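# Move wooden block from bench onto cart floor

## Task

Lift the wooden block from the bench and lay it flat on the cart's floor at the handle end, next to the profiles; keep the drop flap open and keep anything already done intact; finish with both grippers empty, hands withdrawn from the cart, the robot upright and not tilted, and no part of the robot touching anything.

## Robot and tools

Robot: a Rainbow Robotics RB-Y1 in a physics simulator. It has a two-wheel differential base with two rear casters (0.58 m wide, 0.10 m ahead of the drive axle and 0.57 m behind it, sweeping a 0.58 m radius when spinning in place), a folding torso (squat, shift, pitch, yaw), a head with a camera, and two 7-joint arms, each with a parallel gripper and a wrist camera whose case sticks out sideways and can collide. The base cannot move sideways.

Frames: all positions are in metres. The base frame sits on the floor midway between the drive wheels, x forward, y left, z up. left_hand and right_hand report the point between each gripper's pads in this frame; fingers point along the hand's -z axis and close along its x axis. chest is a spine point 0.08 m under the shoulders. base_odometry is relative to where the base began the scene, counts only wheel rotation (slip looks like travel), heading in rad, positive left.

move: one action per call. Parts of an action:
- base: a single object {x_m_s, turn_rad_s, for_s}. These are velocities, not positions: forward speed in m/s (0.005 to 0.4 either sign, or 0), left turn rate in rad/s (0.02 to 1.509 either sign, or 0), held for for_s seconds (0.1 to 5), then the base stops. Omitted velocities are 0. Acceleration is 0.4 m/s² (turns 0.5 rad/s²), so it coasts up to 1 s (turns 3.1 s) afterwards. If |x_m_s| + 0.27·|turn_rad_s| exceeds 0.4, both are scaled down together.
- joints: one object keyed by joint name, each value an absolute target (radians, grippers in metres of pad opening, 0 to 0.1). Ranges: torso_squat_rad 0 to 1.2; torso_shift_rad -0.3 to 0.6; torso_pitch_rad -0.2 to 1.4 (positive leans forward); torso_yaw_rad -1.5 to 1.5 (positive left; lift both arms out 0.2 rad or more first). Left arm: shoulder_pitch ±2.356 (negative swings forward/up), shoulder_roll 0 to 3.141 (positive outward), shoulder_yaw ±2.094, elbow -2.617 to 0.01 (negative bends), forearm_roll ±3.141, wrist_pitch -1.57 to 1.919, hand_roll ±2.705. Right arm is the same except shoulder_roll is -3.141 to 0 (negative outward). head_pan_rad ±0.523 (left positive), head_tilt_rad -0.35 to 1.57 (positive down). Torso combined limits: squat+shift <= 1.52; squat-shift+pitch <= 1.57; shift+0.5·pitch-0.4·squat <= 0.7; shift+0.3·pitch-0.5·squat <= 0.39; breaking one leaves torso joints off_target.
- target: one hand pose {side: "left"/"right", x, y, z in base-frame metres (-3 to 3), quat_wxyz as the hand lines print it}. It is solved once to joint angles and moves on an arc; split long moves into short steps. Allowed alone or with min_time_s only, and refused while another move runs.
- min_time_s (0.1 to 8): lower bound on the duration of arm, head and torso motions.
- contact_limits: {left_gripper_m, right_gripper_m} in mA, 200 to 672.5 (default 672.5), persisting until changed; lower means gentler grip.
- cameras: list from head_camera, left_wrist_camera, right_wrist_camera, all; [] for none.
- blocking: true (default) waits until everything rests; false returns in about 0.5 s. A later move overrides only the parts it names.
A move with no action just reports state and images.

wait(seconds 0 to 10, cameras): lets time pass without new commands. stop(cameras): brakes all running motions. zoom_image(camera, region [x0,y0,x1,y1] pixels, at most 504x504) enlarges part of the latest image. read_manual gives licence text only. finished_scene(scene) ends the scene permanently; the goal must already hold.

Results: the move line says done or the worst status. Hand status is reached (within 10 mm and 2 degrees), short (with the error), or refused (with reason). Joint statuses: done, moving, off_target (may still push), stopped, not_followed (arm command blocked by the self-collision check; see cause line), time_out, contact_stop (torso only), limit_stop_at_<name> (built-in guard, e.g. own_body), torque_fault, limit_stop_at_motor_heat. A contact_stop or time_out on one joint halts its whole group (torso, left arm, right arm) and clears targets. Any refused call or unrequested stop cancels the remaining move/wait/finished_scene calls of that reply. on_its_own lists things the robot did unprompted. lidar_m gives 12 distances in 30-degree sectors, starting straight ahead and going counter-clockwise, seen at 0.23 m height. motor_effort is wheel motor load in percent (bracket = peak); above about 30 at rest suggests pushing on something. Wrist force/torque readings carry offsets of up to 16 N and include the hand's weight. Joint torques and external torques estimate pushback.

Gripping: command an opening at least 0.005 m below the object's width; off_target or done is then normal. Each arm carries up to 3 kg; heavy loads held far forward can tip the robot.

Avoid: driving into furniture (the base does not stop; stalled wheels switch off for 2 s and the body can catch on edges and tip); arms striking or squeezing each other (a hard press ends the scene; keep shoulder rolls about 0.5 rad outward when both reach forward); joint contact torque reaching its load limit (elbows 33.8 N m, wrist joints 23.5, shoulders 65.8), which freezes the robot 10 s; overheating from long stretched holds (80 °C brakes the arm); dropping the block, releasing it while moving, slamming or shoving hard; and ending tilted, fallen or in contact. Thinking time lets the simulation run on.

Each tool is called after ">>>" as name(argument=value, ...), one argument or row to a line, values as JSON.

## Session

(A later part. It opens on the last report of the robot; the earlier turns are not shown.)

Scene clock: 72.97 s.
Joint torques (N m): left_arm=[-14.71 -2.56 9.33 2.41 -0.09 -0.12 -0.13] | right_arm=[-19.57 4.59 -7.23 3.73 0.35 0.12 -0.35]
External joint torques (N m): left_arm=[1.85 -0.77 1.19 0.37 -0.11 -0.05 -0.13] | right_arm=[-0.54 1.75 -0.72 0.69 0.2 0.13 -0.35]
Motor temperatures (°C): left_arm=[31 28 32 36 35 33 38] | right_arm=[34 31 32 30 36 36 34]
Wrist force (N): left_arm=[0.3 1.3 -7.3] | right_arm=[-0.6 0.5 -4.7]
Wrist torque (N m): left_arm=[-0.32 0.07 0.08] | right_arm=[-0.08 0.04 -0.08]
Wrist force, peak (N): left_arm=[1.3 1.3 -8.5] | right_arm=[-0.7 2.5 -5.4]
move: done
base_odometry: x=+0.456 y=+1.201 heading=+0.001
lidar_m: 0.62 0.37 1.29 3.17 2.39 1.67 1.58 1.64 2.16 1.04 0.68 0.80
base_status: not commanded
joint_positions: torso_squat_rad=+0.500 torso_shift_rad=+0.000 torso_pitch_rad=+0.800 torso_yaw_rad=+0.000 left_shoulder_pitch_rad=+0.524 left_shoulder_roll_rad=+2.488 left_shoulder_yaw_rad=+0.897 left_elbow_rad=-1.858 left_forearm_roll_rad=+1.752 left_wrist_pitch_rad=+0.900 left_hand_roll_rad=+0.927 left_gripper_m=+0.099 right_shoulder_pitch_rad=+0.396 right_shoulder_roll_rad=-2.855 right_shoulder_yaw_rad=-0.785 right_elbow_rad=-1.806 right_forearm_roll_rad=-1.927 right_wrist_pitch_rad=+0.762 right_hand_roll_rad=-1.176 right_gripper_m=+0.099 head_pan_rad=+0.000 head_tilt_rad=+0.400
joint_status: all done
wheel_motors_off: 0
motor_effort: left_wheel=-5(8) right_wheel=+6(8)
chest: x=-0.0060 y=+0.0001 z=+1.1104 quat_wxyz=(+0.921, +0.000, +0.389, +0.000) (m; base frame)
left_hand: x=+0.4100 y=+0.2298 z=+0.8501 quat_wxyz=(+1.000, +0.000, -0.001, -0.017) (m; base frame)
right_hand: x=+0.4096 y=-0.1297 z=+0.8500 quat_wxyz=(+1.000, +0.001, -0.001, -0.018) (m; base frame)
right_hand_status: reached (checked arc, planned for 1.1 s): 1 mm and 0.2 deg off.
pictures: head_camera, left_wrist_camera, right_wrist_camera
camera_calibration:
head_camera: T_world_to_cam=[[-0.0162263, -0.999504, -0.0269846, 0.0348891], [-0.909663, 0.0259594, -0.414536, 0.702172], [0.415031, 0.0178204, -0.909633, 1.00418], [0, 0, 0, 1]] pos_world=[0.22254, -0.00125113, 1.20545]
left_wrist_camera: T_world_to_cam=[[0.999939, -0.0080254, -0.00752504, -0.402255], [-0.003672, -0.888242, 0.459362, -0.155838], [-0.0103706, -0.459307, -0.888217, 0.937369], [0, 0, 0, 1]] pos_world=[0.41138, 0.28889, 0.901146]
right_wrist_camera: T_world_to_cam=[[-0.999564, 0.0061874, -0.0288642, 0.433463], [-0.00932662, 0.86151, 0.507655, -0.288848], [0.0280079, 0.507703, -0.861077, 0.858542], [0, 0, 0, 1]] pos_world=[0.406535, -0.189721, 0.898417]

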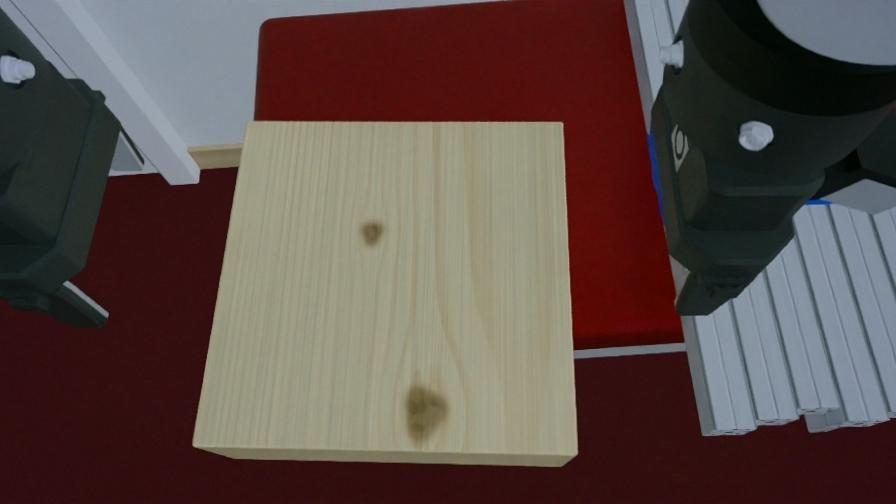

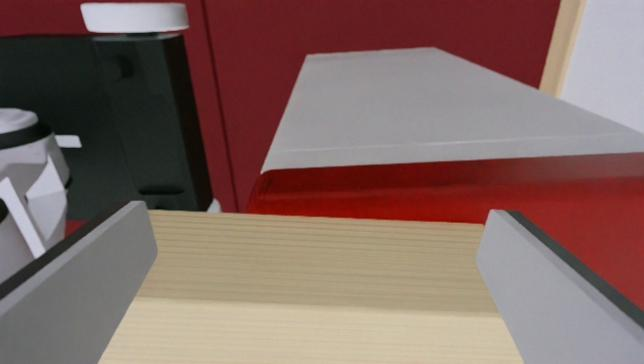

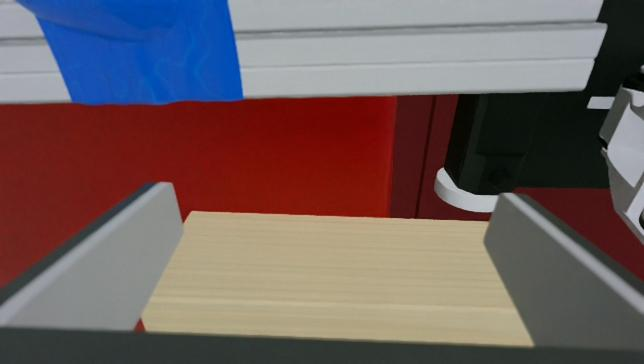

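>>> move(
  target={"side":"left","x":0.41,"y":0.215,"z":0.757,"quat_wxyz":[0.9998,0,0,-0.0175]},
  cameras=[],
)

>>> move(
  target={"side":"right","x":0.402,"y":-0.115,"z":0.757,"quat_wxyz":[0.9998,0,0,-0.0175]},
)

Scene clock: 75.50 s.
Joint torques (N m): left_arm=[-16.72 -5.54 7.67 2.51 -0.27 -0.13 0.14] | right_arm=[-19.9 4.32 -7.31 3.22 0.19 0.04 -0.35]
External joint torques (N m): left_arm=[1.42 -0.88 0.92 0.99 -0.29 -0.07 0.14] | right_arm=[-0.86 1.47 -0.8 0.18 0.04 0.05 -0.35]
Motor temperatures (°C): left_arm=[31 28 32 36 35 33 38] | right_arm=[34 31 32 30 36 36 34]
Wrist force (N): left_arm=[0.8 1.7 -7.6] | right_arm=[-1.4 1.1 -4.9]
Wrist torque (N m): left_arm=[-0.35 0.17 0.06] | right_arm=[-0.12 -0.03 -0.07]
Wrist force, peak (N): left_arm=[0.7 1.4 -9.8] | right_arm=[-1.2 0.5 -5.8]
move: done
base_odometry: x=+0.456 y=+1.201 heading=+0.001
lidar_m: 0.62 0.38 1.32 3.17 2.39 1.67 1.57 1.64 2.16 1.03 0.67 0.78
base_status: not commanded
joint_positions: torso_squat_rad=+0.500 torso_shift_rad=+0.000 torso_pitch_rad=+0.800 torso_yaw_rad=+0.000 left_shoulder_pitch_rad=+0.765 left_shoulder_roll_rad=+2.700 left_shoulder_yaw_rad=+0.877 left_elbow_rad=-1.688 left_forearm_roll_rad=+1.667 left_wrist_pitch_rad=+0.682 left_hand_roll_rad=+1.012 left_gripper_m=+0.099 right_shoulder_pitch_rad=+0.396 right_shoulder_roll_rad=-2.855 right_shoulder_yaw_rad=-0.785 right_elbow_rad=-1.806 right_forearm_roll_rad=-1.927 right_wrist_pitch_rad=+0.763 right_hand_roll_rad=-1.176 right_gripper_m=+0.099 head_pan_rad=+0.000 head_tilt_rad=+0.400
joint_status: all done
wheel_motors_off: 0
motor_effort: left_wheel=-5(6) right_wheel=+5(7)
chest: x=-0.0060 y=+0.0001 z=+1.1104 quat_wxyz=(+0.921, +0.000, +0.389, +0.000) (m; base frame)
left_hand: x=+0.4097 y=+0.2148 z=+0.7572 quat_wxyz=(+1.000, +0.000, +0.000, -0.018) (m; base frame)
left_hand_status: reached (checked arc, planned for 0.6 s): 0 mm and 0.1 deg off.
right_hand: x=+0.4096 y=-0.1298 z=+0.8500 quat_wxyz=(+1.000, +0.001, -0.001, -0.018) (m; base frame)
pictures: none
No camera images: "cameras" was empty.

Scene clock: 76.43 s.
Joint torques (N m): left_arm=[-16.05 -4.96 7.84 2.08 -0.2 -0.15 0.14] | right_arm=[-21.97 6.34 -4.71 3.18 -0.18 0.3 0.06]
External joint torques (N m): left_arm=[2.04 -0.31 1.09 0.56 -0.22 -0.09 0.14] | right_arm=[-1.91 1.77 0.79 0.89 -0.29 0.3 0.06]
Motor temperatures (°C): left_arm=[31 28 32 36 35 33 38] | right_arm=[35 31 32 30 36 36 34]
Wrist force (N): left_arm=[1.0 1.8 -7.5] | right_arm=[-0.8 0.5 -5.0]
Wrist torque (N m): left_arm=[-0.35 0.21 0.08] | right_arm=[-0.05 -0.05 -0.08]
Wrist force, peak (N): left_arm=[1.2 1.2 -8.5] | right_arm=[-1.7 1.6 -6.3]
move: done
base_odometry: x=+0.456 y=+1.201 heading=+0.001
lidar_m: 0.63 0.38 1.30 3.17 2.39 1.66 1.58 1.64 2.16 1.05 0.68 0.79
base_status: not commanded
joint_positions: torso_squat_rad=+0.500 torso_shift_rad=+0.000 torso_pitch_rad=+0.800 torso_yaw_rad=+0.000 left_shoulder_pitch_rad=+0.765 left_shoulder_roll_rad=+2.700 left_shoulder_yaw_rad=+0.877 left_elbow_rad=-1.688 left_forearm_roll_rad=+1.667 left_wrist_pitch_rad=+0.682 left_hand_roll_rad=+1.012 left_gripper_m=+0.099 right_shoulder_pitch_rad=+0.631 right_shoulder_roll_rad=-3.042 right_shoulder_yaw_rad=-0.762 right_elbow_rad=-1.650 right_forearm_roll_rad=-1.811 right_wrist_pitch_rad=+0.594 right_hand_roll_rad=-1.287 right_gripper_m=+0.099 head_pan_rad=+0.000 head_tilt_rad=+0.400
joint_status: all done
wheel_motors_off: 0
motor_effort: left_wheel=-5(7) right_wheel=+6(8)
chest: x=-0.0060 y=+0.0001 z=+1.1104 quat_wxyz=(+0.921, +0.000, +0.389, +0.000) (m; base frame)
left_hand: x=+0.4098 y=+0.2149 z=+0.7573 quat_wxyz=(+1.000, +0.000, -0.001, -0.018) (m; base frame)
right_hand: x=+0.4016 y=-0.1149 z=+0.7570 quat_wxyz=(+1.000, +0.000, +0.000, -0.017) (m; base frame)
right_hand_status: reached (checked arc, planned for 0.6 s): 0 mm and 0.0 deg off.
pictures: head_camera, left_wrist_camera, right_wrist_camera
camera_calibration:
head_camera: T_world_to_cam=[[-0.0162269, -0.999504, -0.0269848, 0.0348895], [-0.909663, 0.02596, -0.414536, 0.702172], [0.415031, 0.0178204, -0.909633, 1.00418], [0, 0, 0, 1]] pos_world=[0.22254, -0.00125113, 1.20545]
left_wrist_camera: T_world_to_cam=[[0.999937, -0.00811891, -0.00770097, -0.402804], [-0.00367331, -0.888201, 0.459441, -0.126519], [-0.0105702, -0.459384, -0.888175, 0.848167], [0, 0, 0, 1]] pos_world=[0.411279, 0.27399, 0.808346]
right_wrist_camera: T_world_to_cam=[[-0.999633, 0.00570878, -0.0264763, 0.420901], [-0.00850501, 0.861927, 0.506961, -0.254241], [0.0257148, 0.507, -0.861562, 0.772308], [0, 0, 0, 1]] pos_world=[0.398725, -0.174826, 0.805426]

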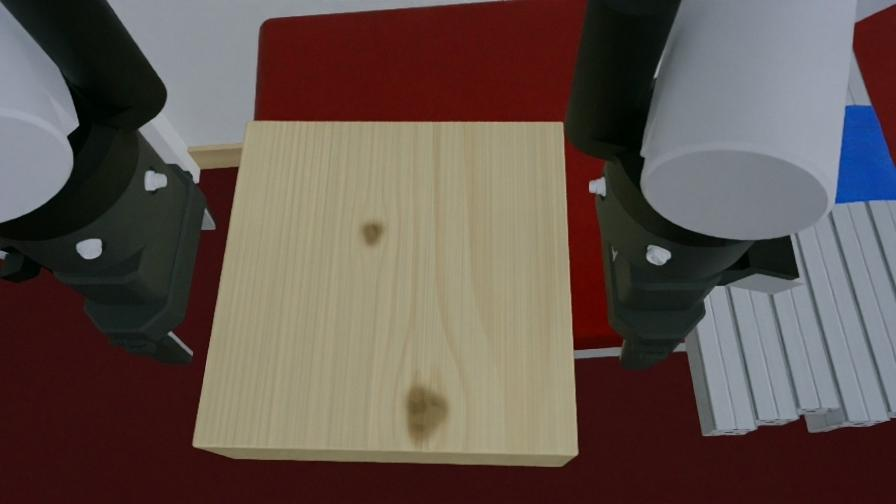

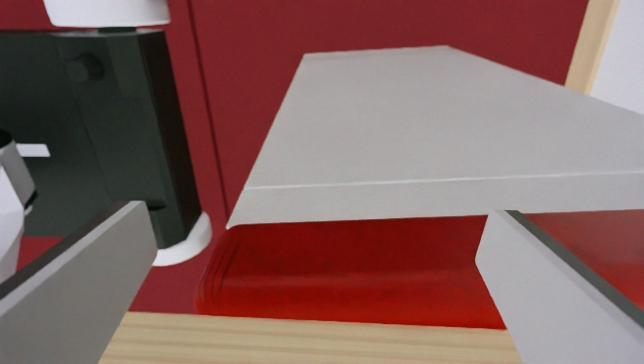

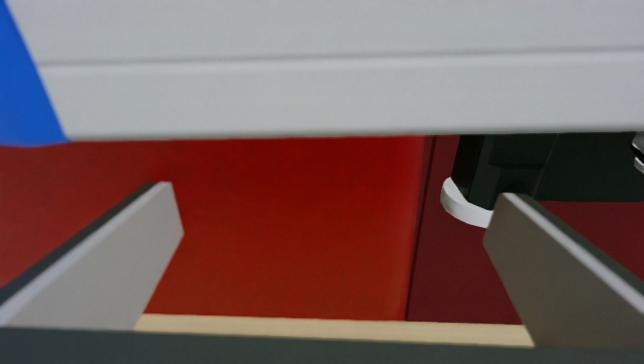

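>>> move(
  target={"side":"right","x":0.402,"y":-0.098,"z":0.757,"quat_wxyz":[0.9998,0,0,-0.0175]},
  cameras=[],
)

>>> move(
  target={"side":"left","x":0.41,"y":0.19,"z":0.757,"quat_wxyz":[0.9998,0,0,-0.0175]},
)

Scene clock: 78.43 s.
Joint torques (N m): left_arm=[-16.25 -4.97 7.68 2.02 -0.2 -0.04 0.06] | right_arm=[-21.37 6.16 -6.51 3.16 -0.14 0.1 -0.18]
External joint torques (N m): left_arm=[1.84 -0.31 0.93 0.51 -0.22 0.02 0.06] | right_arm=[-1.05 1.43 -0.92 0.79 -0.26 0.1 -0.18]
Motor temperatures (°C): left_arm=[31 28 32 36 35 33 38] | right_arm=[35 31 32 30 36 36 34]
Wrist force (N): left_arm=[0.7 1.1 -7.6] | right_arm=[-1.0 1.1 -4.8]
Wrist torque (N m): left_arm=[-0.30 0.12 0.04] | right_arm=[-0.14 -0.06 -0.09]
Wrist force, peak (N): left_arm=[1.4 1.7 -8.4] | right_arm=[-0.7 1.0 -5.3]
move: done
base_odometry: x=+0.456 y=+1.201 heading=+0.001
lidar_m: 0.62 0.37 1.31 3.17 2.38 1.67 1.58 1.63 2.15 1.04 0.68 0.77
base_status: not commanded
joint_positions: torso_squat_rad=+0.500 torso_shift_rad=+0.000 torso_pitch_rad=+0.800 torso_yaw_rad=+0.000 left_shoulder_pitch_rad=+0.765 left_shoulder_roll_rad=+2.700 left_shoulder_yaw_rad=+0.877 left_elbow_rad=-1.688 left_forearm_roll_rad=+1.667 left_wrist_pitch_rad=+0.682 left_hand_roll_rad=+1.012 left_gripper_m=+0.099 right_shoulder_pitch_rad=+0.633 right_shoulder_roll_rad=-3.085 right_shoulder_yaw_rad=-0.782 right_elbow_rad=-1.626 right_forearm_roll_rad=-1.827 right_wrist_pitch_rad=+0.608 right_hand_roll_rad=-1.305 right_gripper_m=+0.099 head_pan_rad=+0.000 head_tilt_rad=+0.400
joint_status: all done
wheel_motors_off: 0
motor_effort: left_wheel=-5(6) right_wheel=+6(7)
chest: x=-0.0060 y=+0.0001 z=+1.1104 quat_wxyz=(+0.921, +0.000, +0.389, +0.000) (m; base frame)
left_hand: x=+0.4098 y=+0.2149 z=+0.7573 quat_wxyz=(+1.000, +0.000, -0.001, -0.018) (m; base frame)
right_hand: x=+0.4012 y=-0.0981 z=+0.7572 quat_wxyz=(+1.000, +0.001, +0.000, -0.017) (m; base frame)
right_hand_status: reached (checked arc, planned for 0.2 s): 1 mm and 0.1 deg off.
pictures: none
No camera images: "cameras" was empty.

Scene clock: 79.03 s.
Joint torques (N m): left_arm=[-17.12 -4.65 9.42 2.28 0.21 -0.79 0.19] | right_arm=[-21.19 5.82 -6.33 2.82 -0.23 0.04 -0.24]
External joint torques (N m): left_arm=[1.54 0.08 2.59 0.78 0.18 -0.74 0.19] | right_arm=[-0.87 1.09 -0.75 0.45 -0.35 0.04 -0.24]
Motor temperatures (°C): left_arm=[31 28 32 36 35 33 38] | right_arm=[35 31 32 30 36 36 34]
Wrist force (N): left_arm=[0.7 3.5 -7.2] | right_arm=[-1.3 0.8 -4.7]
Wrist torque (N m): left_arm=[-0.39 0.21 -0.01] | right_arm=[-0.12 -0.08 -0.07]
Wrist force, peak (N): left_arm=[-2.3 11.2 -5.0] | right_arm=[-1.1 0.8 -5.6]
move: done
base_odometry: x=+0.456 y=+1.201 heading=+0.001
lidar_m: 0.62 0.39 1.31 3.16 2.38 1.68 1.58 1.64 2.16 1.04 0.68 0.78
base_status: not commanded
joint_positions: torso_squat_rad=+0.500 torso_shift_rad=+0.000 torso_pitch_rad=+0.800 torso_yaw_rad=+0.000 left_shoulder_pitch_rad=+0.759 left_shoulder_roll_rad=+2.764 left_shoulder_yaw_rad=+0.893 left_elbow_rad=-1.679 left_forearm_roll_rad=+1.667 left_wrist_pitch_rad=+0.694 left_hand_roll_rad=+1.072 left_gripper_m=+0.099 right_shoulder_pitch_rad=+0.633 right_shoulder_roll_rad=-3.084 right_shoulder_yaw_rad=-0.782 right_elbow_rad=-1.626 right_forearm_roll_rad=-1.827 right_wrist_pitch_rad=+0.608 right_hand_roll_rad=-1.305 right_gripper_m=+0.099 head_pan_rad=+0.000 head_tilt_rad=+0.400
joint_status: all done
wheel_motors_off: 0
motor_effort: left_wheel=-4(8) right_wheel=+6(8)
chest: x=-0.0060 y=+0.0001 z=+1.1104 quat_wxyz=(+0.921, +0.000, +0.389, +0.000) (m; base frame)
left_hand: x=+0.4099 y=+0.1902 z=+0.7570 quat_wxyz=(+1.000, +0.000, +0.000, -0.018) (m; base frame)
left_hand_status: reached (checked arc, planned for 0.3 s): 0 mm and 0.0 deg off.
right_hand: x=+0.4013 y=-0.0981 z=+0.7572 quat_wxyz=(+1.000, +0.001, +0.000, -0.017) (m; base frame)
pictures: head_camera, left_wrist_camera, right_wrist_camera
camera_calibration:
head_camera: T_world_to_cam=[[-0.0162279, -0.999504, -0.0269863, 0.0348915], [-0.909625, 0.0259632, -0.414619, 0.702264], [0.415114, 0.017819, -0.909595, 1.00412], [0, 0, 0, 1]] pos_world=[0.22254, -0.00125111, 1.20545]
left_wrist_camera: T_world_to_cam=[[0.999926, -0.00814716, -0.00904678, -0.402008], [-0.00308641, -0.888449, 0.458965, -0.148202], [-0.0117769, -0.458903, -0.888408, 0.837074], [0, 0, 0, 1]] pos_world=[0.411379, 0.24919, 0.808047]
right_wrist_camera: T_world_to_cam=[[-0.999637, 0.00577087, -0.0263354, 0.420408], [-0.00840428, 0.861447, 0.507778, -0.269516], [0.0256169, 0.507815, -0.861085, 0.763802], [0, 0, 0, 1]] pos_world=[0.398424, -0.158122, 0.805625]

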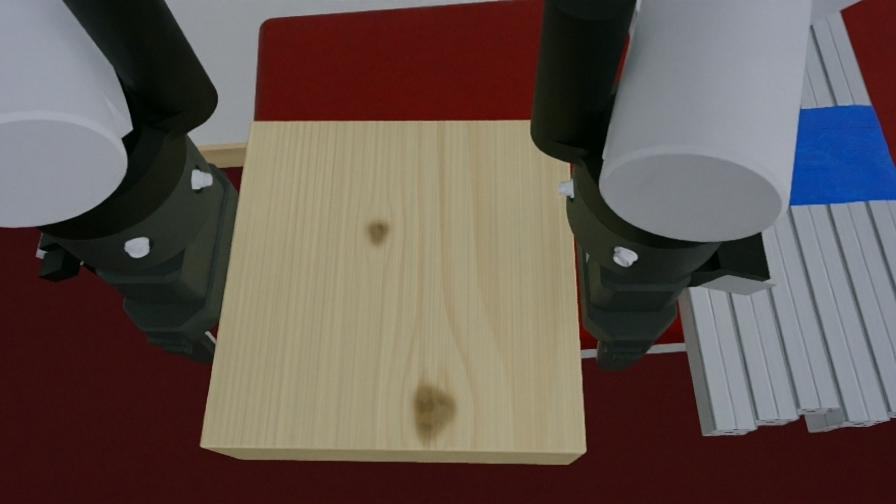

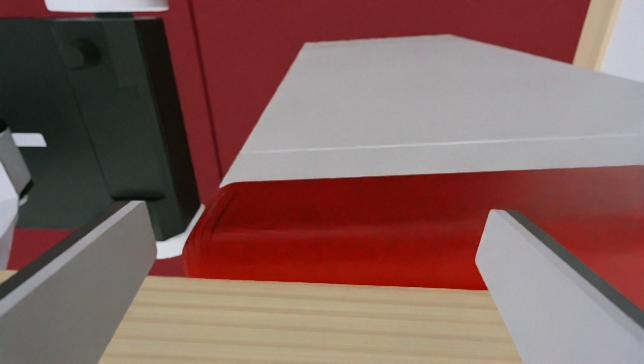

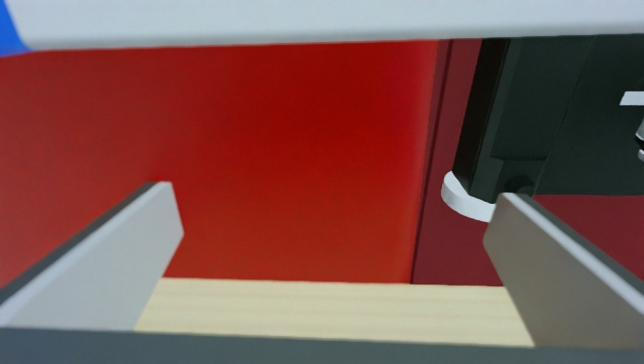

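>>> move(
  target={"side":"right","x":0.402,"y":-0.075,"z":0.757,"quat_wxyz":[0.9998,0,0,-0.0175]},
  cameras=["head_camera"],
)

Scene clock: 80.70 s.
Joint torques (N m): left_arm=[-25.31 15.35 35.02 -8.55 6.46 -13.58 2.8] | right_arm=[-29.46 -16.81 -35.77 2 -4.51 -15.84 -2.64]
External joint torques (N m): left_arm=[-6.7 20.08 28.27 -10.08 6.44 -13.54 2.8] | right_arm=[-8.79 -21.76 -30.08 -0.5 -4.64 -15.86 -2.64]
Motor temperatures (°C): left_arm=[31 28 32 36 35 33 38] | right_arm=[35 31 32 30 36 37 34]
Wrist force (N): left_arm=[-1.4 75.5 -1.5] | right_arm=[-2.7 -84.6 11.3]
Wrist torque (N m): left_arm=[-3.05 0.24 -2.98] | right_arm=[3.87 0.11 2.93]
Wrist force, peak (N): left_arm=[1.1 88.9 -2.3] | right_arm=[-1.9 -101.5 11.7]
move: done
base_odometry: x=+0.456 y=+1.201 heading=+0.001
lidar_m: 0.62 0.37 1.32 3.17 2.39 1.67 1.57 1.64 2.17 1.03 0.69 0.78
base_status: not commanded
joint_positions: torso_squat_rad=+0.500 torso_shift_rad=+0.000 torso_pitch_rad=+0.799 torso_yaw_rad=+0.000 left_shoulder_pitch_rad=+0.761 left_shoulder_roll_rad=+2.759 left_shoulder_yaw_rad=+0.886 left_elbow_rad=-1.677 left_forearm_roll_rad=+1.665 left_wrist_pitch_rad=+0.698 left_hand_roll_rad=+1.072 left_gripper_m=+0.099 right_shoulder_pitch_rad=+0.647 right_shoulder_roll_rad=-3.135 right_shoulder_yaw_rad=-0.813 right_elbow_rad=-1.577 right_forearm_roll_rad=-1.845 right_wrist_pitch_rad=+0.645 right_hand_roll_rad=-1.320 right_gripper_m=+0.099 head_pan_rad=+0.000 head_tilt_rad=+0.400
joint_status: all done
wheel_motors_off: 0
motor_effort: left_wheel=-8(10) right_wheel=+10(11)
chest: x=-0.0064 y=+0.0000 z=+1.1106 quat_wxyz=(+0.921, +0.000, +0.389, +0.000) (m; base frame)
left_hand: x=+0.4095 y=+0.1960 z=+0.7562 quat_wxyz=(+1.000, +0.005, +0.001, -0.015) (m; base frame)
right_hand: x=+0.4023 y=-0.0815 z=+0.7562 quat_wxyz=(+1.000, -0.005, +0.000, -0.020) (m; base frame)
right_hand_status: reached (checked arc, planned for 0.3 s): 7 mm and 0.7 deg off.
pictures: head_camera
camera_calibration:
head_camera: T_world_to_cam=[[-0.0164779, -0.999496, -0.0271226, 0.035015], [-0.909251, 0.026263, -0.415419, 0.702857], [0.415923, 0.017816, -0.909226, 1.00406], [0, 0, 0, 1]] pos_world=[0.222038, -0.00135021, 1.20585]

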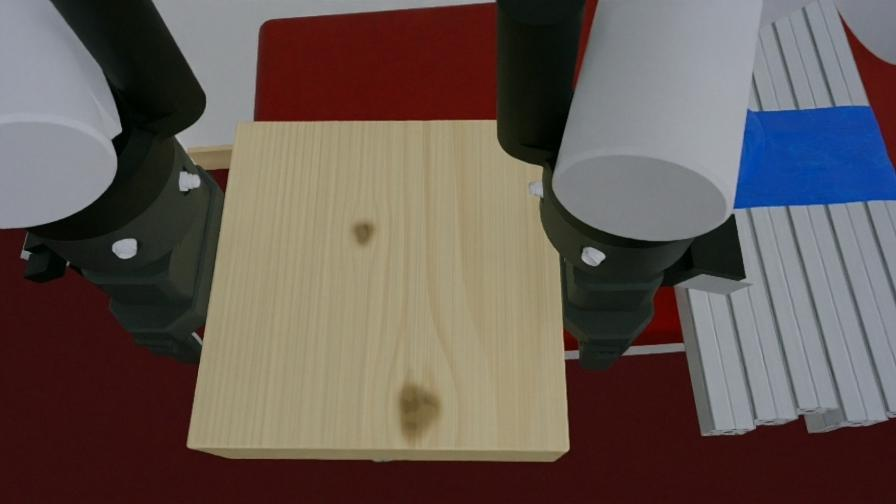

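>>> move(
  joints={"torso_squat_rad":0.25},
  min_time_s=2,
)

Scene clock: 83.97 s.
Joint torques (N m): left_arm=[-29.26 15.13 37.42 -8.61 7.11 -13.45 2.73] | right_arm=[-35.24 -12.58 -35.5 2.77 -4.7 -13.81 -2.7]
External joint torques (N m): left_arm=[-10.67 19.86 30.68 -10.11 7.09 -13.42 2.73] | right_arm=[-14.59 -17.52 -29.82 0.3 -4.82 -13.83 -2.71]
Motor temperatures (°C): left_arm=[31 28 32 36 35 34 38] | right_arm=[35 31 33 30 36 38 34]
Wrist force (N): left_arm=[1.7 71.9 -17.4] | right_arm=[-0.9 -70.7 -15.4]
Wrist torque (N m): left_arm=[-2.43 -0.17 -2.97] | right_arm=[2.65 -0.43 2.87]
Wrist force, peak (N): left_arm=[-1.0 76.0 -0.7] | right_arm=[-2.9 -85.5 11.1]
move: done
base_odometry: x=+0.456 y=+1.201 heading=+0.001
lidar_m: 0.61 0.38 1.30 3.16 2.40 1.69 1.57 1.64 2.16 1.03 0.69 0.77
base_status: not commanded
joint_positions: torso_squat_rad=+0.250 torso_shift_rad=+0.000 torso_pitch_rad=+0.801 torso_yaw_rad=+0.000 left_shoulder_pitch_rad=+0.762 left_shoulder_roll_rad=+2.759 left_shoulder_yaw_rad=+0.886 left_elbow_rad=-1.676 left_forearm_roll_rad=+1.665 left_wrist_pitch_rad=+0.698 left_hand_roll_rad=+1.072 left_gripper_m=+0.099 right_shoulder_pitch_rad=+0.649 right_shoulder_roll_rad=-3.136 right_shoulder_yaw_rad=-0.813 right_elbow_rad=-1.577 right_forearm_roll_rad=-1.845 right_wrist_pitch_rad=+0.644 right_hand_roll_rad=-1.320 right_gripper_m=+0.099 head_pan_rad=+0.000 head_tilt_rad=+0.400
joint_status: all done
wheel_motors_off: 0
motor_effort: left_wheel=-7(8) right_wheel=+8(11)
chest: x=-0.0057 y=+0.0000 z=+1.1742 quat_wxyz=(+0.921, +0.000, +0.390, +0.000) (m; base frame)
left_hand: x=+0.4092 y=+0.1964 z=+0.8186 quat_wxyz=(+1.000, +0.006, +0.002, -0.014) (m; base frame)
right_hand: x=+0.4017 y=-0.0813 z=+0.8184 quat_wxyz=(+1.000, -0.005, +0.002, -0.020) (m; base frame)
pictures: head_camera, left_wrist_camera, right_wrist_camera
camera_calibration:
head_camera: T_world_to_cam=[[-0.01634, -0.999501, -0.0270141, 0.0365751], [-0.909939, 0.0260631, -0.413922, 0.728187], [0.414419, 0.0178177, -0.909912, 1.06236], [0, 0, 0, 1]] pos_world=[0.22294, -0.00135081, 1.26906]
left_wrist_camera: T_world_to_cam=[[0.999912, -0.00188298, -0.0131055, -0.398661], [0.00420573, -0.893397, 0.449249, -0.164916], [-0.0125543, -0.449265, -0.89331, 0.897195], [0, 0, 0, 1]] pos_world=[0.410583, 0.254992, 0.870337]
right_wrist_camera: T_world_to_cam=[[-0.999689, 0.0108114, -0.0224763, 0.419598], [-0.00179779, 0.867587, 0.497282, -0.308669], [0.0248764, 0.497168, -0.867298, 0.812435], [0, 0, 0, 1]] pos_world=[0.398702, -0.140656, 0.86755]

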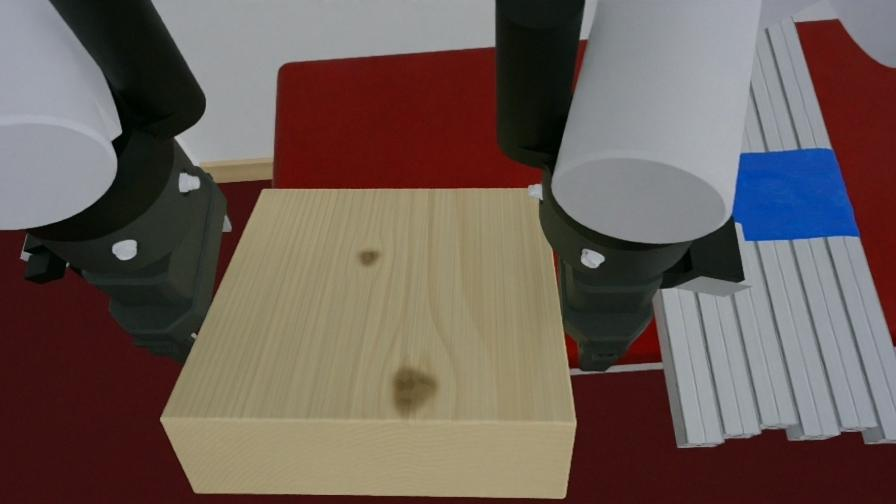

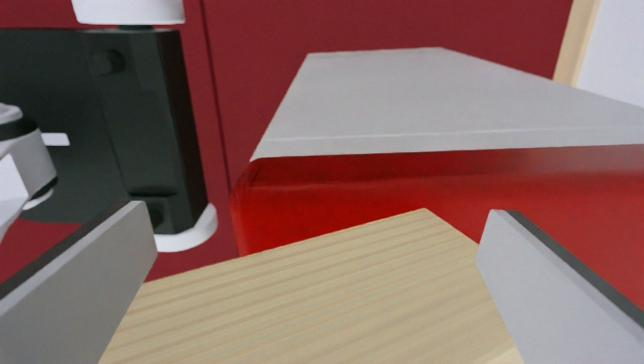

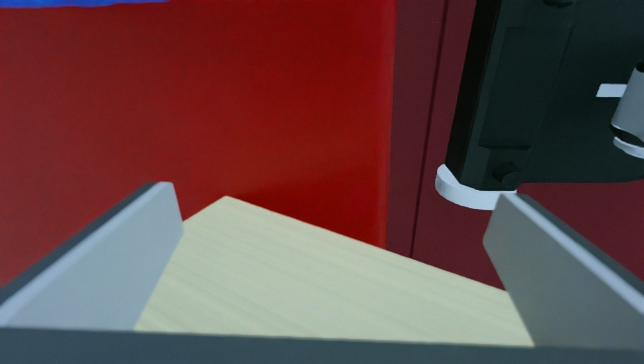

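>>> move(
  joints={"torso_squat_rad":0.5},
  min_time_s=2.5,
  cameras=[],
)

>>> move(
  target={"side":"right","x":0.402,"y":-0.105,"z":0.757,"quat_wxyz":[0.9998,0,0,-0.0175]},
  cameras=[],
)

>>> move(
  target={"side":"left","x":0.41,"y":0.215,"z":0.757,"quat_wxyz":[0.9998,0,0,-0.0175]},
)

Scene clock: 92.00 s.
Joint torques (N m): left_arm=[-27.32 16.1 37.49 -6.74 6.09 -15.42 3.3] | right_arm=[-31.7 -13.32 -34.86 5.06 -3.57 -15.2 -2.61]
External joint torques (N m): left_arm=[-8.71 20.83 30.73 -8.27 6.08 -15.39 3.3] | right_arm=[-11.03 -18.28 -29.18 2.56 -3.7 -15.22 -2.61]
Motor temperatures (°C): left_arm=[31 29 33 36 35 36 38] | right_arm=[36 31 33 30 36 40 34]
Wrist force (N): left_arm=[-12.1 79.8 11.9] | right_arm=[-11.1 -81.3 20.3]
Wrist torque (N m): left_arm=[-3.44 0.32 -3.46] | right_arm=[3.93 -0.02 2.64]
Wrist force, peak (N): left_arm=[-12.5 80.7 12.4] | right_arm=[-11.4 -81.3 20.3]
move: done
base_odometry: x=+0.456 y=+1.201 heading=+0.001
lidar_m: 0.63 0.36 1.30 3.16 2.40 1.67 1.58 1.64 2.14 1.03 0.68 0.79
base_status: not commanded
joint_positions: torso_squat_rad=+0.500 torso_shift_rad=-0.001 torso_pitch_rad=+0.798 torso_yaw_rad=+0.000 left_shoulder_pitch_rad=+0.762 left_shoulder_roll_rad=+2.759 left_shoulder_yaw_rad=+0.886 left_elbow_rad=-1.677 left_forearm_roll_rad=+1.665 left_wrist_pitch_rad=+0.698 left_hand_roll_rad=+1.071 left_gripper_m=+0.099 right_shoulder_pitch_rad=+0.648 right_shoulder_roll_rad=-3.136 right_shoulder_yaw_rad=-0.813 right_elbow_rad=-1.578 right_forearm_roll_rad=-1.845 right_wrist_pitch_rad=+0.645 right_hand_roll_rad=-1.320 right_gripper_m=+0.099 head_pan_rad=+0.000 head_tilt_rad=+0.400
joint_status: all done
wheel_motors_off: 0
motor_effort: left_wheel=-3(7) right_wheel=+10(12)
chest: x=-0.0070 y=+0.0000 z=+1.1108 quat_wxyz=(+0.921, +0.000, +0.388, +0.000) (m; base frame)
left_hand: x=+0.4088 y=+0.1965 z=+0.7566 quat_wxyz=(+1.000, +0.006, +0.001, -0.014) (m; base frame)
right_hand: x=+0.4015 y=-0.0811 z=+0.7566 quat_wxyz=(+1.000, -0.005, +0.000, -0.020) (m; base frame)
pictures: none
No camera images: "cameras" was empty.

Scene clock: 92.63 s.
Joint torques (N m): left_arm=[-18.73 -1.73 11.68 -0.05 0.66 -1.94 0.37] | right_arm=[-22.99 4.01 -7.06 1.88 -0.13 -0.25 -0.15]
External joint torques (N m): left_arm=[-0.07 2.99 4.85 -1.55 0.63 -1.86 0.37] | right_arm=[-2.73 -0.68 -1.45 -0.45 -0.25 -0.26 -0.15]
Motor temperatures (°C): left_arm=[31 29 33 36 35 36 38] | right_arm=[36 31 33 30 36 40 34]
Wrist force (N): left_arm=[-0.3 8.6 -6.3] | right_arm=[-0.8 2.0 -3.1]
Wrist torque (N m): left_arm=[-0.49 0.32 -0.07] | right_arm=[-0.26 -0.10 -0.12]
Wrist force, peak (N): left_arm=[-11.8 79.8 11.2] | right_arm=[-11.1 -81.4 20.0]
move: done
base_odometry: x=+0.456 y=+1.201 heading=+0.001
lidar_m: 0.61 0.38 1.30 3.16 2.39 1.67 1.58 1.63 2.17 1.03 0.68 0.78
base_status: not commanded
joint_positions: torso_squat_rad=+0.500 torso_shift_rad=+0.000 torso_pitch_rad=+0.800 torso_yaw_rad=+0.000 left_shoulder_pitch_rad=+0.760 left_shoulder_roll_rad=+2.763 left_shoulder_yaw_rad=+0.892 left_elbow_rad=-1.679 left_forearm_roll_rad=+1.667 left_wrist_pitch_rad=+0.695 left_hand_roll_rad=+1.072 left_gripper_m=+0.099 right_shoulder_pitch_rad=+0.644 right_shoulder_roll_rad=-3.065 right_shoulder_yaw_rad=-0.785 right_elbow_rad=-1.625 right_forearm_roll_rad=-1.819 right_wrist_pitch_rad=+0.612 right_hand_roll_rad=-1.291 right_gripper_m=+0.099 head_pan_rad=+0.000 head_tilt_rad=+0.400
joint_status: all done
wheel_motors_off: 0
motor_effort: left_wheel=-4(6) right_wheel=+6(9)
chest: x=-0.0062 y=+0.0001 z=+1.1104 quat_wxyz=(+0.921, +0.000, +0.389, +0.000) (m; base frame)
left_hand: x=+0.4099 y=+0.1910 z=+0.7570 quat_wxyz=(+1.000, +0.001, +0.000, -0.017) (m; base frame)
right_hand: x=+0.4022 y=-0.1053 z=+0.7558 quat_wxyz=(+1.000, +0.000, +0.001, -0.018) (m; base frame)
right_hand_status: reached (checked arc, planned for 0.3 s): 1 mm and 0.1 deg off.
pictures: none
No camera images: "cameras" was empty.

Scene clock: 93.47 s.
Joint torques (N m): left_arm=[-16.25 -4.29 7.96 0.87 0.14 -0.41 -0.14] | right_arm=[-21.95 5.04 -6.8 2.29 -0.23 -0.19 -0.17]
External joint torques (N m): left_arm=[1.86 0.38 1.23 -0.65 0.12 -0.36 -0.14] | right_arm=[-1.69 0.33 -1.19 -0.03 -0.35 -0.19 -0.17]
Motor temperatures (°C): left_arm=[31 29 33 36 35 36 38] | right_arm=[36 31 33 30 36 40 34]
Wrist force (N): left_arm=[0.8 -0.3 -8.2] | right_arm=[-0.1 1.9 -2.5]
Wrist torque (N m): left_arm=[-0.12 0.15 0.11] | right_arm=[-0.24 -0.04 -0.10]
Wrist force, peak (N): left_arm=[-0.4 7.9 -7.1] | right_arm=[-0.8 2.5 -3.6]
move: done
base_odometry: x=+0.456 y=+1.201 heading=+0.001
lidar_m: 0.63 0.37 1.31 3.17 2.39 1.67 1.58 1.64 2.15 1.04 0.70 0.78
base_status: not commanded
joint_positions: torso_squat_rad=+0.500 torso_shift_rad=+0.000 torso_pitch_rad=+0.800 torso_yaw_rad=+0.000 left_shoulder_pitch_rad=+0.766 left_shoulder_roll_rad=+2.704 left_shoulder_yaw_rad=+0.876 left_elbow_rad=-1.688 left_forearm_roll_rad=+1.664 left_wrist_pitch_rad=+0.682 left_hand_roll_rad=+1.019 left_gripper_m=+0.099 right_shoulder_pitch_rad=+0.644 right_shoulder_roll_rad=-3.065 right_shoulder_yaw_rad=-0.785 right_elbow_rad=-1.625 right_forearm_roll_rad=-1.819 right_wrist_pitch_rad=+0.612 right_hand_roll_rad=-1.291 right_gripper_m=+0.099 head_pan_rad=+0.000 head_tilt_rad=+0.400
joint_status: all done
wheel_motors_off: 0
motor_effort: left_wheel=-3(5) right_wheel=+3(6)
chest: x=-0.0061 y=+0.0001 z=+1.1104 quat_wxyz=(+0.921, +0.000, +0.389, +0.000) (m; base frame)
left_hand: x=+0.4096 y=+0.2146 z=+0.7566 quat_wxyz=(+1.000, +0.001, -0.001, -0.017) (m; base frame)
left_hand_status: reached (checked arc, planned for 0.3 s): 1 mm and 0.2 deg off.
right_hand: x=+0.4022 y=-0.1052 z=+0.7558 quat_wxyz=(+1.000, +0.000, +0.001, -0.018) (m; base frame)
pictures: head_camera, left_wrist_camera, right_wrist_camera
camera_calibration:
head_camera: T_world_to_cam=[[-0.0162219, -0.999504, -0.0269904, 0.0348962], [-0.909532, 0.0259634, -0.414822, 0.702438], [0.415317, 0.0178194, -0.909502, 1.00409], [0, 0, 0, 1]] pos_world=[0.222439, -0.00125112, 1.20555]
left_wrist_camera: T_world_to_cam=[[0.999952, -0.00670173, -0.00721628, -0.403199], [-0.00266273, -0.889438, 0.457047, -0.124876], [-0.00948145, -0.457006, -0.889413, 0.847388], [0, 0, 0, 1]] pos_world=[0.410882, 0.27349, 0.807843]
right_wrist_camera: T_world_to_cam=[[-0.999688, 0.00622619, -0.0242089, 0.419787], [-0.00688965, 0.86234, 0.506283, -0.262108], [0.0240285, 0.506292, -0.862027, 0.767226], [0, 0, 0, 1]] pos_world=[0.399415, -0.165028, 0.804234]

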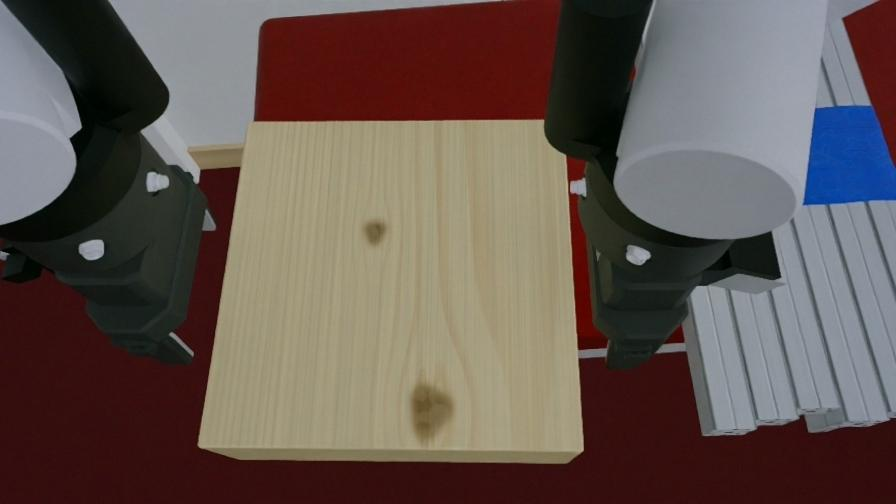

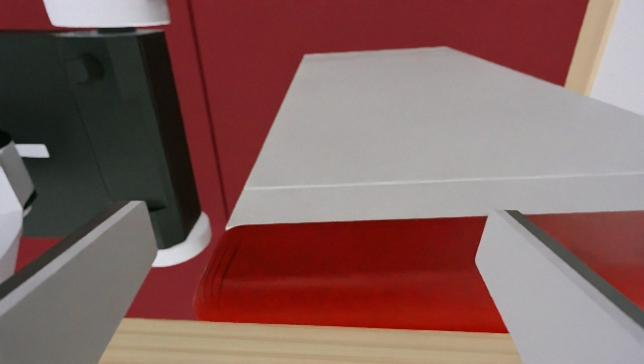

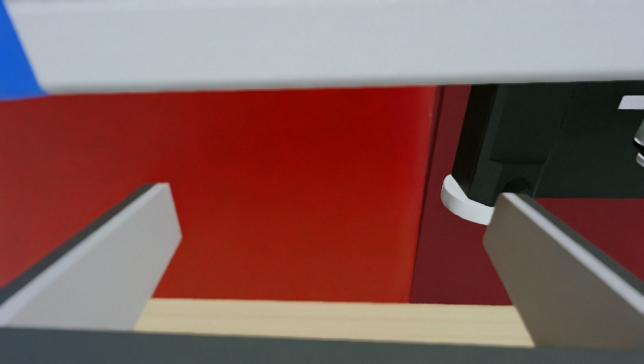

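>>> move(
  target={"side":"left","x":0.415,"y":0.195,"z":0.755,"quat_wxyz":[0.9994,0,0,-0.035]},
  cameras=[],
)

>>> move(
  target={"side":"right","x":0.415,"y":-0.075,"z":0.755,"quat_wxyz":[1,0,0,0.002]},
  cameras=[],
)

>>> move(
  joints={"torso_squat_rad":0.25},
  min_time_s=2,
  cameras=["head_camera"],
)

Scene clock: 96.03 s.
Joint torques (N m): left_arm=[-16.17 -5.37 7.89 2.37 0.01 -0.08 -0.17] | right_arm=[-21.54 5.26 -6.46 2.45 -0.19 -0.02 0.04]
External joint torques (N m): left_arm=[2.61 -0.51 1.07 0.75 -0.01 -0.02 -0.17] | right_arm=[-1.28 0.55 -0.85 0.13 -0.3 -0.02 0.04]
Motor temperatures (°C): left_arm=[31 29 33 36 35 35 38] | right_arm=[36 31 33 30 36 40 34]
Wrist force (N): left_arm=[0.7 -0.8 -8.5] | right_arm=[-0.8 1.9 -2.8]
Wrist torque (N m): left_arm=[-0.06 0.14 0.11] | right_arm=[-0.22 -0.11 -0.08]
Wrist force, peak (N): left_arm=[0.9 1.3 -8.6] | right_arm=[-1.0 2.5 -3.7]
move: done
base_odometry: x=+0.456 y=+1.201 heading=+0.001
lidar_m: 0.62 0.37 1.30 3.18 2.39 1.67 1.58 1.64 2.15 1.04 0.69 0.78
base_status: not commanded
joint_positions: torso_squat_rad=+0.500 torso_shift_rad=+0.000 torso_pitch_rad=+0.800 torso_yaw_rad=+0.000 left_shoulder_pitch_rad=+0.773 left_shoulder_roll_rad=+2.761 left_shoulder_yaw_rad=+0.899 left_elbow_rad=-1.650 left_forearm_roll_rad=+1.687 left_wrist_pitch_rad=+0.695 left_hand_roll_rad=+0.998 left_gripper_m=+0.099 right_shoulder_pitch_rad=+0.644 right_shoulder_roll_rad=-3.065 right_shoulder_yaw_rad=-0.785 right_elbow_rad=-1.625 right_forearm_roll_rad=-1.819 right_wrist_pitch_rad=+0.612 right_hand_roll_rad=-1.291 right_gripper_m=+0.099 head_pan_rad=+0.000 head_tilt_rad=+0.400
joint_status: all done
wheel_motors_off: 0
motor_effort: left_wheel=-5(7) right_wheel=+5(7)
chest: x=-0.0061 y=+0.0001 z=+1.1104 quat_wxyz=(+0.921, +0.000, +0.389, +0.000) (m; base frame)
left_hand: x=+0.4150 y=+0.1948 z=+0.7551 quat_wxyz=(+0.999, +0.000, +0.000, -0.035) (m; base frame)
left_hand_status: reached (checked arc, planned for 0.3 s): 0 mm and 0.0 deg off.
right_hand: x=+0.4022 y=-0.1051 z=+0.7557 quat_wxyz=(+1.000, +0.000, +0.001, -0.018) (m; base frame)
pictures: none
No camera images: "cameras" was empty.

Scene clock: 96.90 s.
Joint torques (N m): left_arm=[-20.83 17.63 27.97 -14.59 2.67 -8.96 -2.65] | right_arm=[-29.87 -14.73 -28.92 1.21 -2.19 -12.25 -0.04]
External joint torques (N m): left_arm=[-2.09 22.49 21.2 -16.26 2.65 -8.92 -2.65] | right_arm=[-8.8 -19.81 -23.11 -1.48 -2.32 -12.25 -0.04]
Motor temperatures (°C): left_arm=[31 29 33 36 35 35 38] | right_arm=[36 31 33 30 36 40 34]
Wrist force (N): left_arm=[11.0 59.3 -3.7] | right_arm=[-8.6 -65.9 11.1]
Wrist torque (N m): left_arm=[-2.42 0.46 2.93] | right_arm=[3.18 -1.36 -0.42]
Wrist force, peak (N): left_arm=[11.0 70.0 -4.5] | right_arm=[-9.9 -78.8 11.8]
move: done
base_odometry: x=+0.456 y=+1.201 heading=+0.001
lidar_m: 0.61 0.39 1.31 3.17 2.39 1.68 1.58 1.63 2.17 1.05 0.68 0.78
base_status: not commanded
joint_positions: torso_squat_rad=+0.500 torso_shift_rad=+0.000 torso_pitch_rad=+0.799 torso_yaw_rad=+0.000 left_shoulder_pitch_rad=+0.774 left_shoulder_roll_rad=+2.755 left_shoulder_yaw_rad=+0.895 left_elbow_rad=-1.646 left_forearm_roll_rad=+1.686 left_wrist_pitch_rad=+0.697 left_hand_roll_rad=+0.999 left_gripper_m=+0.099 right_shoulder_pitch_rad=+0.679 right_shoulder_roll_rad=-3.136 right_shoulder_yaw_rad=-0.843 right_elbow_rad=-1.507 right_forearm_roll_rad=-1.878 right_wrist_pitch_rad=+0.675 right_hand_roll_rad=-1.213 right_gripper_m=+0.099 head_pan_rad=+0.000 head_tilt_rad=+0.400
joint_status: all done
wheel_motors_off: 0
motor_effort: left_wheel=-7(8) right_wheel=+7(10)
chest: x=-0.0063 y=+0.0000 z=+1.1105 quat_wxyz=(+0.921, +0.000, +0.389, +0.000) (m; base frame)
left_hand: x=+0.4160 y=+0.2002 z=+0.7549 quat_wxyz=(+1.000, +0.004, -0.001, -0.031) (m; base frame)
right_hand: x=+0.4152 y=-0.0805 z=+0.7543 quat_wxyz=(+1.000, -0.004, +0.000, -0.001) (m; base frame)
right_hand_status: reached (checked arc, planned for 0.4 s): 6 mm and 0.6 deg off.
pictures: none
No camera images: "cameras" was empty.

Scene clock: 99.20 s.
Joint torques (N m): left_arm=[-28.52 15.15 31.73 -9.82 1.91 -10.21 -2.59] | right_arm=[-35.04 -12.6 -29.2 0.72 -0.72 -10.46 1.68]
External joint torques (N m): left_arm=[-9.82 20.02 24.99 -11.44 1.89 -10.18 -2.59] | right_arm=[-13.99 -17.68 -23.4 -1.95 -0.85 -10.47 1.68]
Motor temperatures (°C): left_arm=[32 29 33 36 35 36 38] | right_arm=[36 31 33 30 36 40 34]
Wrist force (N): left_arm=[-2.4 54.3 -16.0] | right_arm=[-1.6 -53.1 -14.7]
Wrist torque (N m): left_arm=[-1.89 0.37 2.39] | right_arm=[2.08 0.24 -2.23]
Wrist force, peak (N): left_arm=[7.1 56.6 -17.6] | right_arm=[-8.1 -66.8 9.3]
move: done
base_odometry: x=+0.456 y=+1.201 heading=+0.001
lidar_m: 0.63 0.38 1.30 3.19 2.38 1.66 1.58 1.64 2.17 1.02 0.68 0.78
base_status: not commanded
joint_positions: torso_squat_rad=+0.250 torso_shift_rad=+0.000 torso_pitch_rad=+0.801 torso_yaw_rad=+0.000 left_shoulder_pitch_rad=+0.776 left_shoulder_roll_rad=+2.756 left_shoulder_yaw_rad=+0.894 left_elbow_rad=-1.647 left_forearm_roll_rad=+1.686 left_wrist_pitch_rad=+0.698 left_hand_roll_rad=+0.999 left_gripper_m=+0.099 right_shoulder_pitch_rad=+0.680 right_shoulder_roll_rad=-3.136 right_shoulder_yaw_rad=-0.843 right_elbow_rad=-1.506 right_forearm_roll_rad=-1.878 right_wrist_pitch_rad=+0.674 right_hand_roll_rad=-1.213 right_gripper_m=+0.099 head_pan_rad=+0.000 head_tilt_rad=+0.400
joint_status: all done
wheel_motors_off: 0
motor_effort: left_wheel=-6(9) right_wheel=+6(8)
chest: x=-0.0057 y=+0.0000 z=+1.1741 quat_wxyz=(+0.921, +0.000, +0.390, +0.000) (m; base frame)
left_hand: x=+0.4145 y=+0.2007 z=+0.8168 quat_wxyz=(+1.000, +0.004, +0.002, -0.031) (m; base frame)
right_hand: x=+0.4147 y=-0.0804 z=+0.8166 quat_wxyz=(+1.000, -0.004, +0.001, -0.002) (m; base frame)
pictures: head_camera
camera_calibration:
head_camera: T_world_to_cam=[[-0.01634, -0.999501, -0.0270141, 0.036675], [-0.909939, 0.0260631, -0.413922, 0.728184], [0.414419, 0.0178177, -0.909912, 1.06236], [0, 0, 0, 1]] pos_world=[0.22294, -0.00125081, 1.26906]

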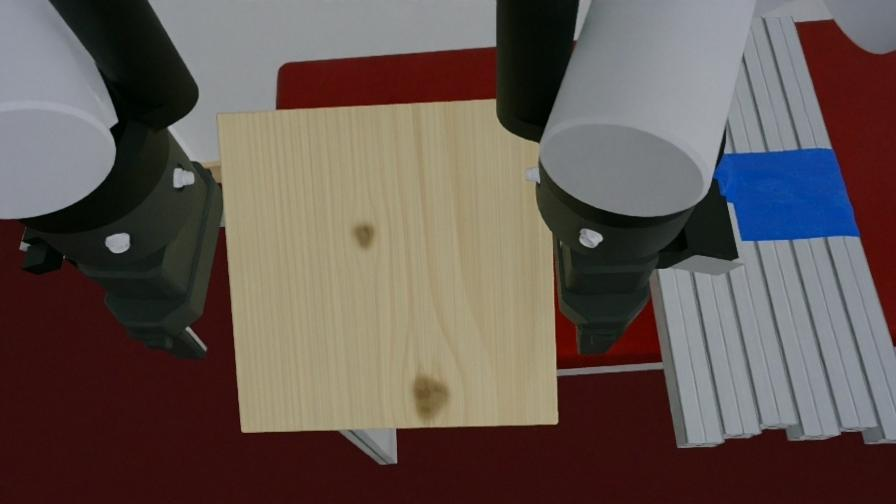

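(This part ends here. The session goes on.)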